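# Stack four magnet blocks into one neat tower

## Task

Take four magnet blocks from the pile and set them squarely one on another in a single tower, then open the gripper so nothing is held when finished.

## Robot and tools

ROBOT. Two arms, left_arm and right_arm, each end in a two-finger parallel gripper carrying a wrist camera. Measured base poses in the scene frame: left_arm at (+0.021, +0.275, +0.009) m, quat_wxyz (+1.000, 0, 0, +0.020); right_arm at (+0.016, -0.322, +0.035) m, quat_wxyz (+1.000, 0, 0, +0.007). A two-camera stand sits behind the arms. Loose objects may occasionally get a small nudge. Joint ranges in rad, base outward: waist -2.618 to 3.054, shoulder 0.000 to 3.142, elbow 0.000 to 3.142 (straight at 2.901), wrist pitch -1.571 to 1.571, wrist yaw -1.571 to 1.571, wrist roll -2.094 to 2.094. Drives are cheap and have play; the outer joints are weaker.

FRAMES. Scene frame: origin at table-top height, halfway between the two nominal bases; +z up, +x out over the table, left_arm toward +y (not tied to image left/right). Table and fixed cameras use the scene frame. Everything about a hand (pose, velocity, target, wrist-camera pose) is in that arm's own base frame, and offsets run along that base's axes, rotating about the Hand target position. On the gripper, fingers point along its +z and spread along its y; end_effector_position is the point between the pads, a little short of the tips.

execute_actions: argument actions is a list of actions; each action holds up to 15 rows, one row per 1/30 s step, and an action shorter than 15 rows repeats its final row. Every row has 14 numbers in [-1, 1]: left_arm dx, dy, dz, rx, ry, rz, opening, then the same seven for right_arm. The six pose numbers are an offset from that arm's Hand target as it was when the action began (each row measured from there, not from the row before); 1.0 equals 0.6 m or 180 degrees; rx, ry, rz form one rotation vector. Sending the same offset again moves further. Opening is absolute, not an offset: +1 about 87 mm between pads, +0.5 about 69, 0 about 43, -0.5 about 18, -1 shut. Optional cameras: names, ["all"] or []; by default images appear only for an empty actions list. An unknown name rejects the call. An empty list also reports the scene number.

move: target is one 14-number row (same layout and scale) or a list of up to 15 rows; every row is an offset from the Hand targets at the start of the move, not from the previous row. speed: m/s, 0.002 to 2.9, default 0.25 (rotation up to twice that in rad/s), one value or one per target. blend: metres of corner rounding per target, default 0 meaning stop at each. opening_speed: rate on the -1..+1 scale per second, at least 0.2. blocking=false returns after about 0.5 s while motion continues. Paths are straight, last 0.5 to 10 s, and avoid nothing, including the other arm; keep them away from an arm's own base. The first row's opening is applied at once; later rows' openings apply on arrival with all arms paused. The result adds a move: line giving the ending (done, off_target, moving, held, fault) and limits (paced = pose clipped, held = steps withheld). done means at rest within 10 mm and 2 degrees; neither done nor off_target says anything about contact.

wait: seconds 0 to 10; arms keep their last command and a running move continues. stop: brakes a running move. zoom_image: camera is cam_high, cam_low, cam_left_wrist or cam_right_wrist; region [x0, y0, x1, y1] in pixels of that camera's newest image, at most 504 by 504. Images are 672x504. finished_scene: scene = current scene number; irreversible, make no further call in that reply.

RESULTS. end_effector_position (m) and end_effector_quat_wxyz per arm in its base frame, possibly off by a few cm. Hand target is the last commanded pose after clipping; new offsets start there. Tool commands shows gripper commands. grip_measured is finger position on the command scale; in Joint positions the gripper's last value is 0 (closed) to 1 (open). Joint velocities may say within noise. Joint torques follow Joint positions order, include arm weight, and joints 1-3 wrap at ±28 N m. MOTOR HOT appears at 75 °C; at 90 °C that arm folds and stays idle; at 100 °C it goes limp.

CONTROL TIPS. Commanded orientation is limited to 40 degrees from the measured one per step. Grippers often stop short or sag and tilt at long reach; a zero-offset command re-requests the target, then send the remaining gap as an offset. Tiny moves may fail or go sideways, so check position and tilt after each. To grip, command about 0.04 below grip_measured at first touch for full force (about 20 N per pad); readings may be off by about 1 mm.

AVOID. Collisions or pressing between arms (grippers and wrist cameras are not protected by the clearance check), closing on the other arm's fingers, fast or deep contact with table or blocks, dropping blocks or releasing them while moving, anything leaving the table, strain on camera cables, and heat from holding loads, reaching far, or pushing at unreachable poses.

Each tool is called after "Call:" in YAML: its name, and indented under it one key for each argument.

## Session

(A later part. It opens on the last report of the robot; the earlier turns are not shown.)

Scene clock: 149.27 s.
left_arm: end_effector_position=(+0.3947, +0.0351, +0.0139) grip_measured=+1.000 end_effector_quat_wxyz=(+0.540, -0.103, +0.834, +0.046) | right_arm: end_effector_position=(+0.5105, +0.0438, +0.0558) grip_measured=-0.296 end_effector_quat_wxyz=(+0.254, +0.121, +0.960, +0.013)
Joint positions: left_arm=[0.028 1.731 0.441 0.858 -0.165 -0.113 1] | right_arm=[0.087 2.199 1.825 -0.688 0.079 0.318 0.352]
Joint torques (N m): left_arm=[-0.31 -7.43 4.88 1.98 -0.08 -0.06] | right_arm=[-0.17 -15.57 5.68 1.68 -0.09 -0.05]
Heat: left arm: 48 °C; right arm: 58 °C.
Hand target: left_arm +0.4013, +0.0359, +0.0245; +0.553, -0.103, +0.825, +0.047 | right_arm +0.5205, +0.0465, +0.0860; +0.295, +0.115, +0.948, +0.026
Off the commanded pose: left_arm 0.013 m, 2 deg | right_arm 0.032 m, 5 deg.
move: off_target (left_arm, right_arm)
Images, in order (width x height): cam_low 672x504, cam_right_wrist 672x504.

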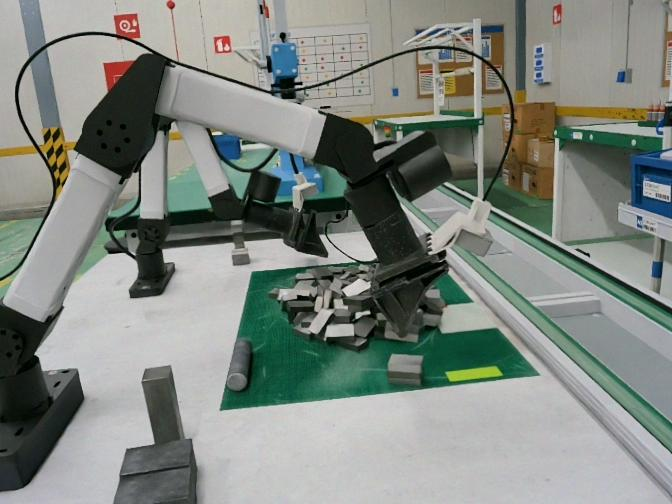

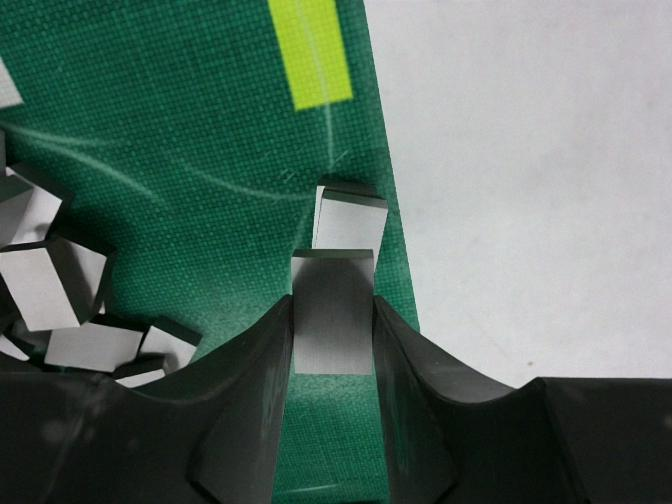

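Call:
move:
  target:
    - [0,0,0,0,0,0,1,0.004,0.02,-0.015,0,-0.014,-0.058,-0.45]
    - [0,0,0,0,0,0,1,0.004,-0.003,-0.03,0,-0.014,-0.058,-0.45]
  cameras: ["cam_right_wrist","cam_low"]
  speed: 0.12

Call:
zoom_image:
  camera: "cam_low"
  region: [360, 320, 440, 390]

Scene clock: 152.27 s.
left_arm: end_effector_position=(+0.3947, +0.0351, +0.0139) grip_measured=+1.000 end_effector_quat_wxyz=(+0.540, -0.103, +0.834, +0.046) | right_arm: end_effector_position=(+0.5113, +0.0445, +0.0381) grip_measured=-0.296 end_effector_quat_wxyz=(+0.275, +0.202, +0.940, -0.008)
Joint positions: left_arm=[0.028 1.731 0.441 0.858 -0.165 -0.113 1] | right_arm=[0.112 2.187 1.721 -0.575 0.183 0.485 0.352]
Joint torques (N m): left_arm=[-0.28 -7.45 4.82 1.98 -0.07 -0.08] | right_arm=[-0.02 -15.25 5.72 1.73 0.17 -0.05]
Heat: left arm: 48 °C; right arm: 59 °C.
Hand target: left_arm +0.4013, +0.0359, +0.0245; +0.553, -0.103, +0.825, +0.047 | right_arm +0.5229, +0.0447, +0.0680; +0.317, +0.200, +0.927, +0.002
Off the commanded pose: left_arm 0.013 m, 2 deg | right_arm 0.032 m, 5 deg.
move: off_target (left_arm, right_arm)
Images, in order (width x height): cam_low 672x504, cam_right_wrist 672x504.

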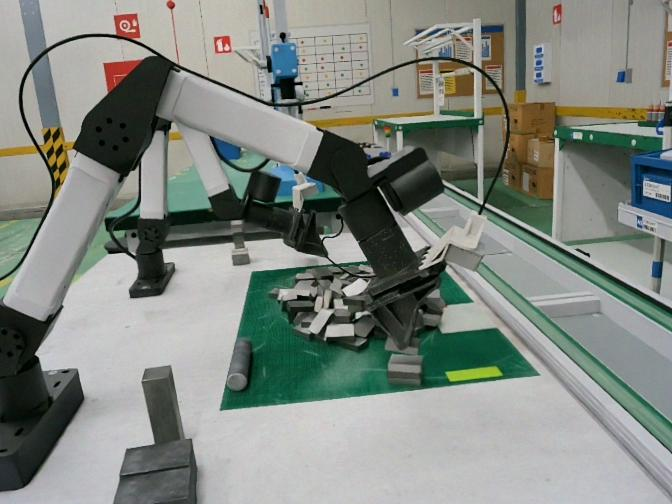

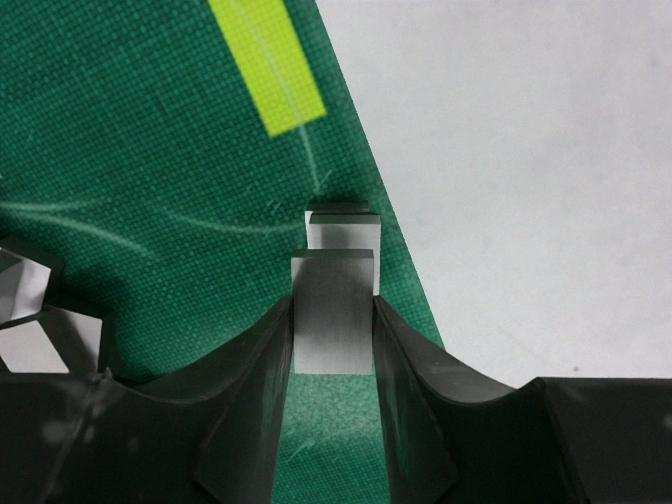

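Scaled by 6.300 from the camera's 672x504 image, which has a finer 960x720 frame.

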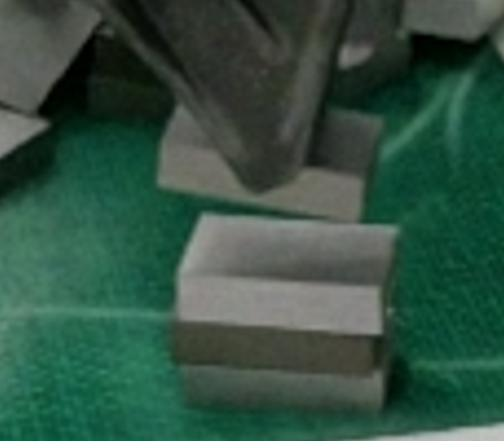

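Call:
move:
  target:
    - [0,0,0,0,0,0,1,0.014,0.033,-0.005,0,-0.02,0,-0.45]
    - [0,0,0,0,0,0,1,-0.008,-0.0045,-0.018,0,-0.02,0,-0.45]
  cameras: ["cam_right_wrist","cam_low"]
  speed: 0.12

Call:
zoom_image:
  camera: "cam_low"
  region: [360, 320, 440, 390]

Scene clock: 155.40 s.
left_arm: end_effector_position=(+0.3947, +0.0351, +0.0139) grip_measured=+1.000 end_effector_quat_wxyz=(+0.540, -0.103, +0.834, +0.046) | right_arm: end_effector_position=(+0.5061, +0.0402, +0.0282) grip_measured=-0.296 end_effector_quat_wxyz=(+0.306, +0.204, +0.930, -0.006)
Joint positions: left_arm=[0.028 1.731 0.441 0.858 -0.165 -0.113 1] | right_arm=[0.11 2.129 1.56 -0.409 0.198 0.481 0.352]
Joint torques (N m): left_arm=[-0.29 -7.49 4.82 1.98 -0.07 -0.07] | right_arm=[0.08 -14.65 5.53 1.87 0.05 -0.05]
Heat: left arm: 48 °C; right arm: 60 °C.
Hand target: left_arm +0.4013, +0.0359, +0.0245; +0.553, -0.103, +0.825, +0.047 | right_arm +0.5181, +0.0420, +0.0572; +0.346, +0.200, +0.917, +0.008
Off the commanded pose: left_arm 0.013 m, 2 deg | right_arm 0.031 m, 5 deg.
move: off_target (left_arm, right_arm)
Images, in order (width x height): cam_low 672x504, cam_right_wrist 672x504.

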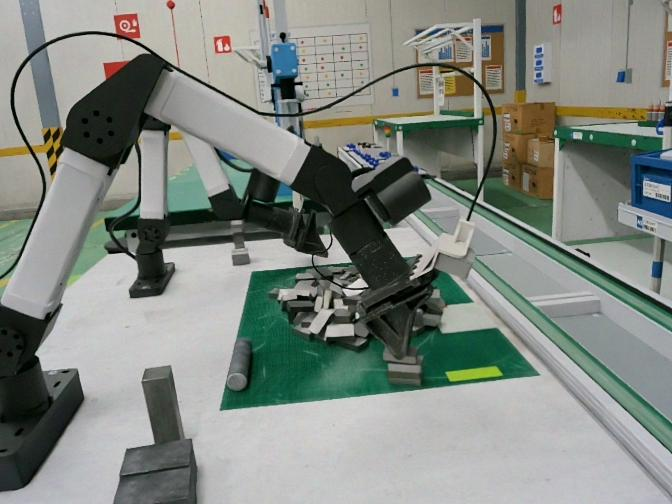

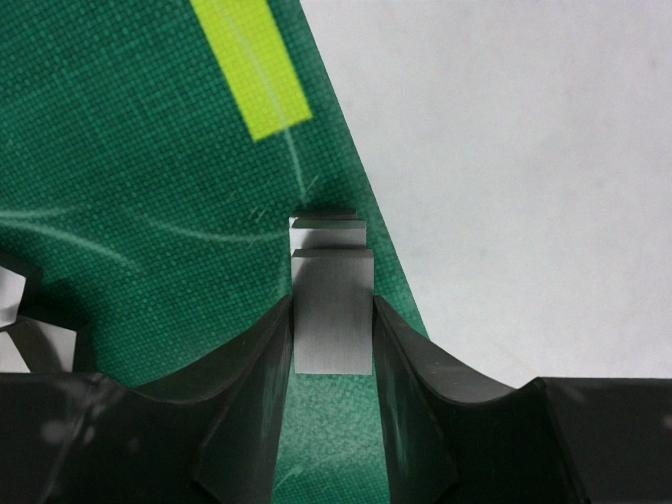

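Scaled by 6.300 from the camera's 672x504 image, which has a finer 960x720 frame.

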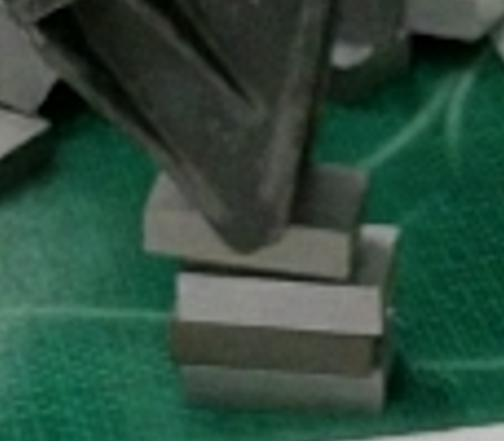

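Call:
move:
  target:
    - [0,0,0,0,0,0,1,0.02,0.0,0.0,0,-0.02,0,-0.45]
    - [0,0,0,0,0,0,1,0.014,0.0,-0.014,0,-0.02,0,-0.45]
  cameras: ["cam_right_wrist","cam_low"]
  speed: 0.1

Call:
zoom_image:
  camera: "cam_low"
  region: [360, 320, 440, 390]

Scene clock: 157.57 s.
left_arm: end_effector_position=(+0.3947, +0.0351, +0.0139) grip_measured=+1.000 end_effector_quat_wxyz=(+0.540, -0.103, +0.834, +0.046) | right_arm: end_effector_position=(+0.5165, +0.0400, +0.0252) grip_measured=-0.296 end_effector_quat_wxyz=(+0.340, +0.199, +0.919, +0.003)
Joint positions: left_arm=[0.028 1.731 0.441 0.858 -0.165 -0.113 1] | right_arm=[0.109 2.121 1.497 -0.277 0.198 0.467 0.352]
Joint torques (N m): left_arm=[-0.34 -7.49 4.81 1.98 -0.07 -0.07] | right_arm=[0.1 -13.63 5.12 2 0.1 -0.04]
Heat: left arm: 48 °C; right arm: 60 °C.
Hand target: left_arm +0.4013, +0.0359, +0.0245; +0.553, -0.103, +0.825, +0.047 | right_arm +0.5265, +0.0420, +0.0488; +0.375, +0.199, +0.905, +0.014
Off the commanded pose: left_arm 0.013 m, 2 deg | right_arm 0.026 m, 4 deg.
move: off_target (left_arm, right_arm)
Images, in order (width x height): cam_low 672x504, cam_right_wrist 672x504.

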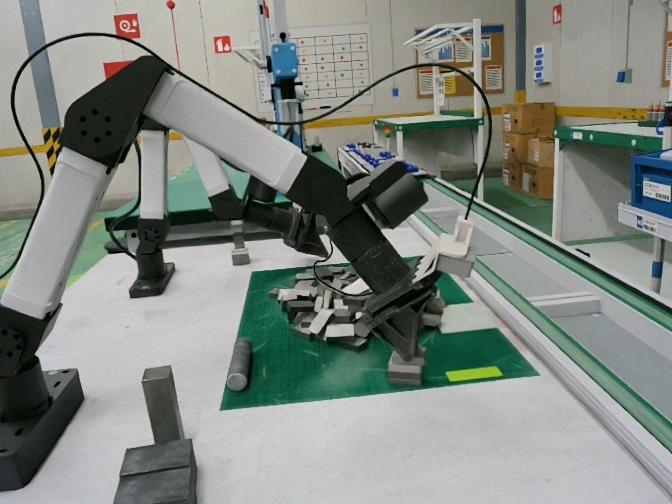

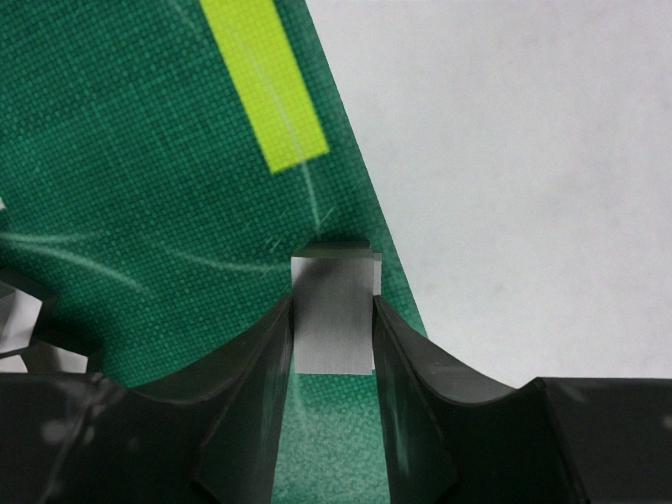

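Scaled by 6.300 from the camera's 672x504 image, which has a finer 960x720 frame.

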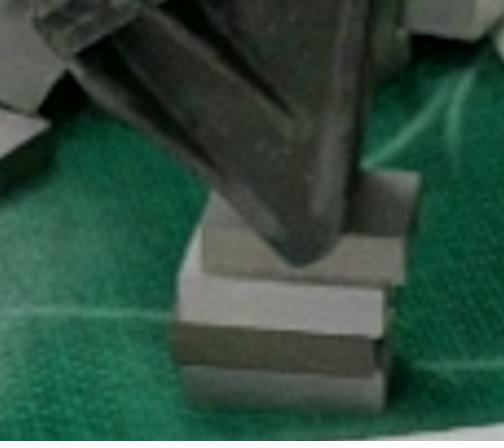

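Call:
move:
  target: [0,0,0,0,0,0,1,-0.012,-0.004,0.004,0,0,0,-0.45]
  cameras: ["cam_right_wrist","cam_low"]
  speed: 0.1

Call:
zoom_image:
  camera: "cam_low"
  region: [360, 320, 440, 390]

Scene clock: 158.97 s.
left_arm: end_effector_position=(+0.3947, +0.0351, +0.0139) grip_measured=+1.000 end_effector_quat_wxyz=(+0.540, -0.103, +0.834, +0.046) | right_arm: end_effector_position=(+0.5112, +0.0397, +0.0255) grip_measured=-0.296 end_effector_quat_wxyz=(+0.343, +0.202, +0.917, +0.005)
Joint positions: left_arm=[0.028 1.731 0.441 0.858 -0.165 -0.113 1] | right_arm=[0.109 2.098 1.459 -0.256 0.198 0.473 0.352]
Joint torques (N m): left_arm=[-0.28 -7.49 4.83 1.97 -0.06 -0.07] | right_arm=[-0.24 -14.05 5.27 1.85 0.08 -0.05]
Heat: left arm: 48 °C; right arm: 61 °C.
Hand target: left_arm +0.4013, +0.0359, +0.0245; +0.553, -0.103, +0.825, +0.047 | right_arm +0.5193, +0.0396, +0.0512; +0.375, +0.199, +0.905, +0.014
Off the commanded pose: left_arm 0.013 m, 2 deg | right_arm 0.027 m, 4 deg.
move: off_target (left_arm, right_arm)
Images, in order (width x height): cam_low 672x504, cam_right_wrist 672x504.

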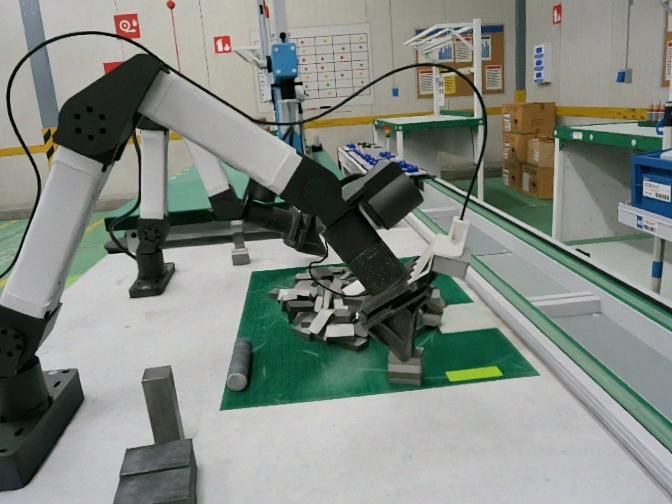

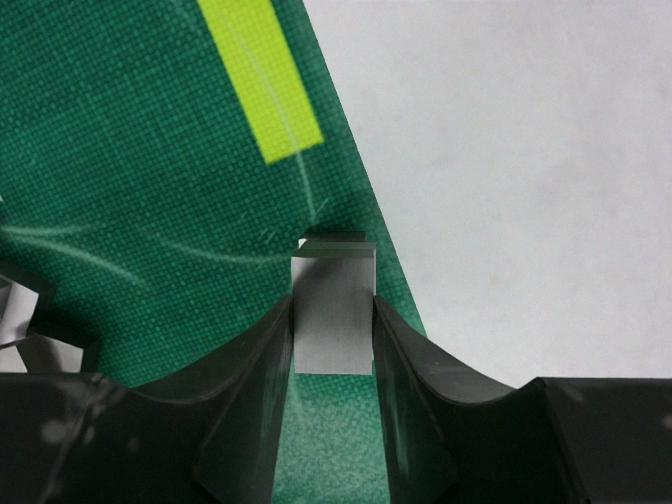

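Scaled by 6.300 from the camera's 672x504 image, which has a finer 960x720 frame.

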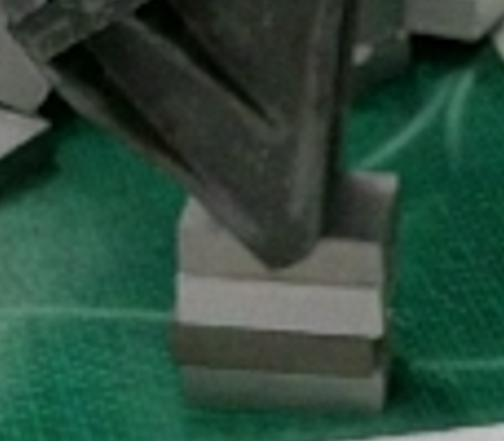

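Call:
move:
  target:
    - [0,0,0,0,0,0,1,0.004,0.0,-0.03,0,0.006,0,-0.45]
    - [0,0,0,0,0,0,1,0.004,0.0,-0.03,0,0.006,0,-0.1]
  speed: 0.05
  opening_speed: 0.8
  cameras: ["cam_right_wrist","cam_low"]

Call:
zoom_image:
  camera: "cam_low"
  region: [360, 320, 440, 390]

Scene clock: 161.37 s.
left_arm: end_effector_position=(+0.3947, +0.0351, +0.0139) grip_measured=+1.000 end_effector_quat_wxyz=(+0.540, -0.103, +0.834, +0.046) | right_arm: end_effector_position=(+0.5146, +0.0401, +0.0275) grip_measured=-0.100 end_effector_quat_wxyz=(+0.350, +0.203, +0.915, +0.007)
Joint positions: left_arm=[0.028 1.731 0.441 0.858 -0.165 -0.113 1] | right_arm=[0.109 2.098 1.459 -0.24 0.198 0.473 0.45]
Joint torques (N m): left_arm=[-0.35 -7.49 4.85 1.97 -0.07 -0.07] | right_arm=[-0.39 -10.1 5.55 1.95 0.04 -0.05]
Heat: left arm: 49 °C; right arm: 61 °C.
Hand target: left_arm +0.4013, +0.0359, +0.0245; +0.553, -0.103, +0.825, +0.047 | right_arm +0.5217, +0.0396, +0.0332; +0.366, +0.199, +0.909, +0.012
Off the commanded pose: left_arm 0.013 m, 2 deg | right_arm 0.009 m, 2 deg.
move: off_target (left_arm); target 2's new opening was sent with right_arm's hand 0.012 m and 3 deg from that target
Images, in order (width x height): cam_low 672x504, cam_right_wrist 672x504.

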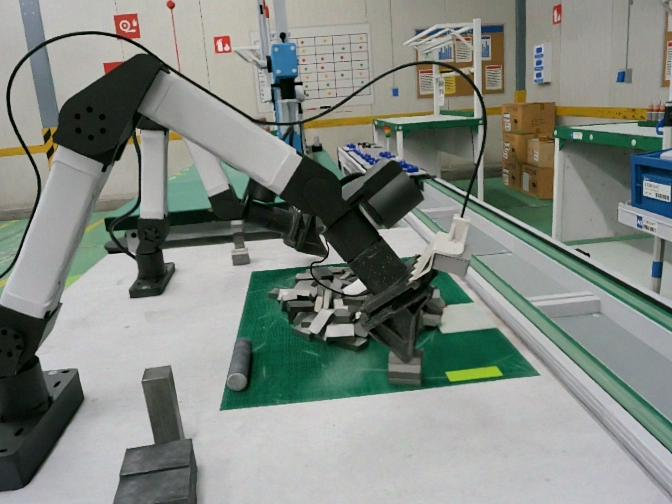

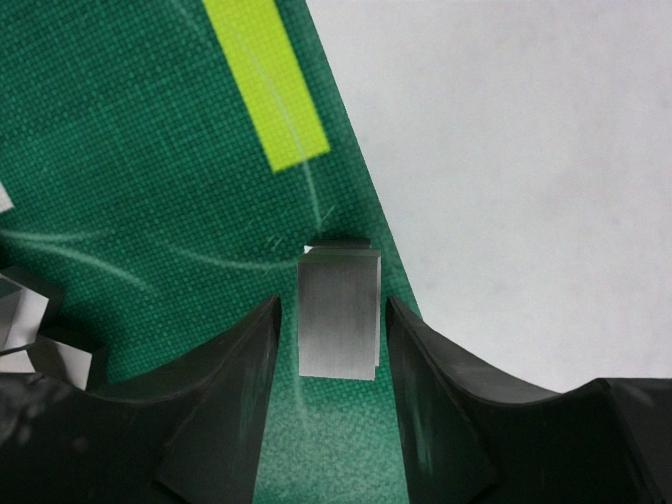

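Scaled by 6.300 from the camera's 672x504 image, which has a finer 960x720 frame.

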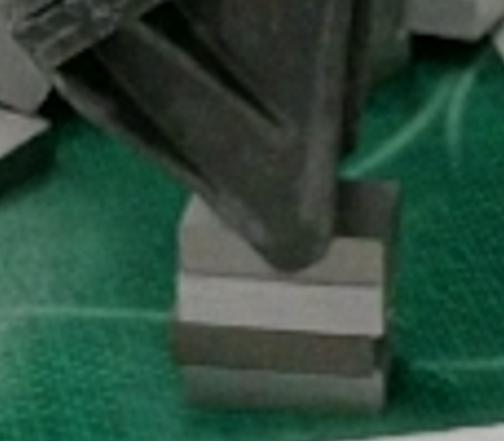

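Call:
move:
  target:
    - [0,0,0,0,0,0,1,-0.02,0.0,0.1,0,0,0,0.05]
    - [0,0,0,0,0,0,1,-0.14,0.02,0.18,0,0.03,0,0.1]
  blend: [0.02,0]
  speed: [0.08,0.25]
  opening_speed: 0.8
  cameras: ["cam_right_wrist","cam_low"]

Call:
zoom_image:
  camera: "cam_low"
  region: [360, 320, 440, 390]

Scene clock: 164.63 s.
left_arm: end_effector_position=(+0.3947, +0.0351, +0.0139) grip_measured=+1.000 end_effector_quat_wxyz=(+0.540, -0.103, +0.834, +0.046) | right_arm: end_effector_position=(+0.4427, +0.0566, +0.1323) grip_measured=+0.100 end_effector_quat_wxyz=(+0.322, +0.193, +0.927, +0.011)
Joint positions: left_arm=[0.028 1.731 0.441 0.858 -0.165 -0.113 1] | right_arm=[0.161 1.787 1.485 -0.639 0.2 0.507 0.55]
Joint torques (N m): left_arm=[-0.29 -7.46 4.82 1.98 -0.08 -0.08] | right_arm=[-0.02 -9.39 7.17 1.09 0.31 0.11]
Heat: left arm: 49 °C; right arm: 60 °C.
Hand target: left_arm +0.4013, +0.0359, +0.0245; +0.553, -0.103, +0.825, +0.047 | right_arm +0.4377, +0.0516, +0.1412; +0.323, +0.200, +0.925, +0.003
Off the commanded pose: left_arm 0.013 m, 2 deg | right_arm 0.011 m, 1 deg.
move: off_target (left_arm, right_arm); target 2's new opening was sent with right_arm's hand 0.011 m and 1 deg from that target
Images, in order (width x height): cam_low 672x504, cam_right_wrist 672x504.

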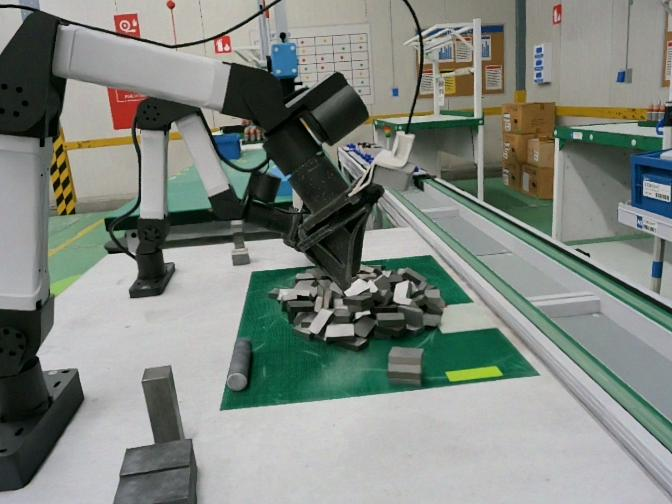

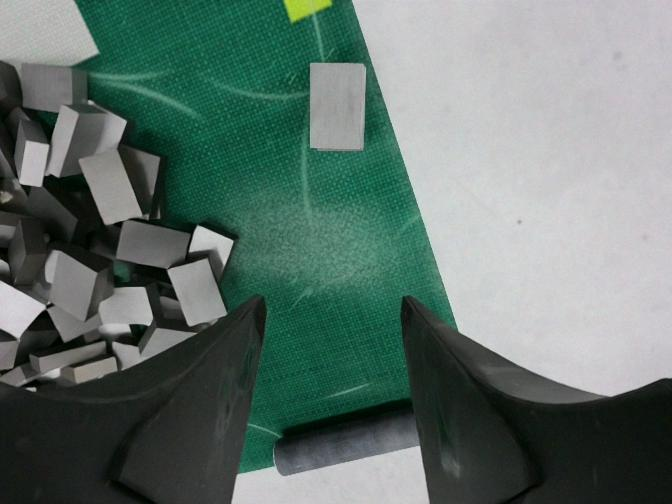

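Scaled by 6.300 from the camera's 672x504 image, which has a finer 960x720 frame.

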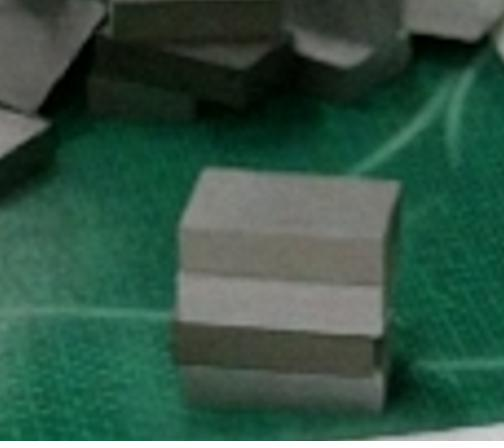

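Four blocks neatly stacked.

Call:
finished_scene:
  scene: 2

The scene is finished: the task was done.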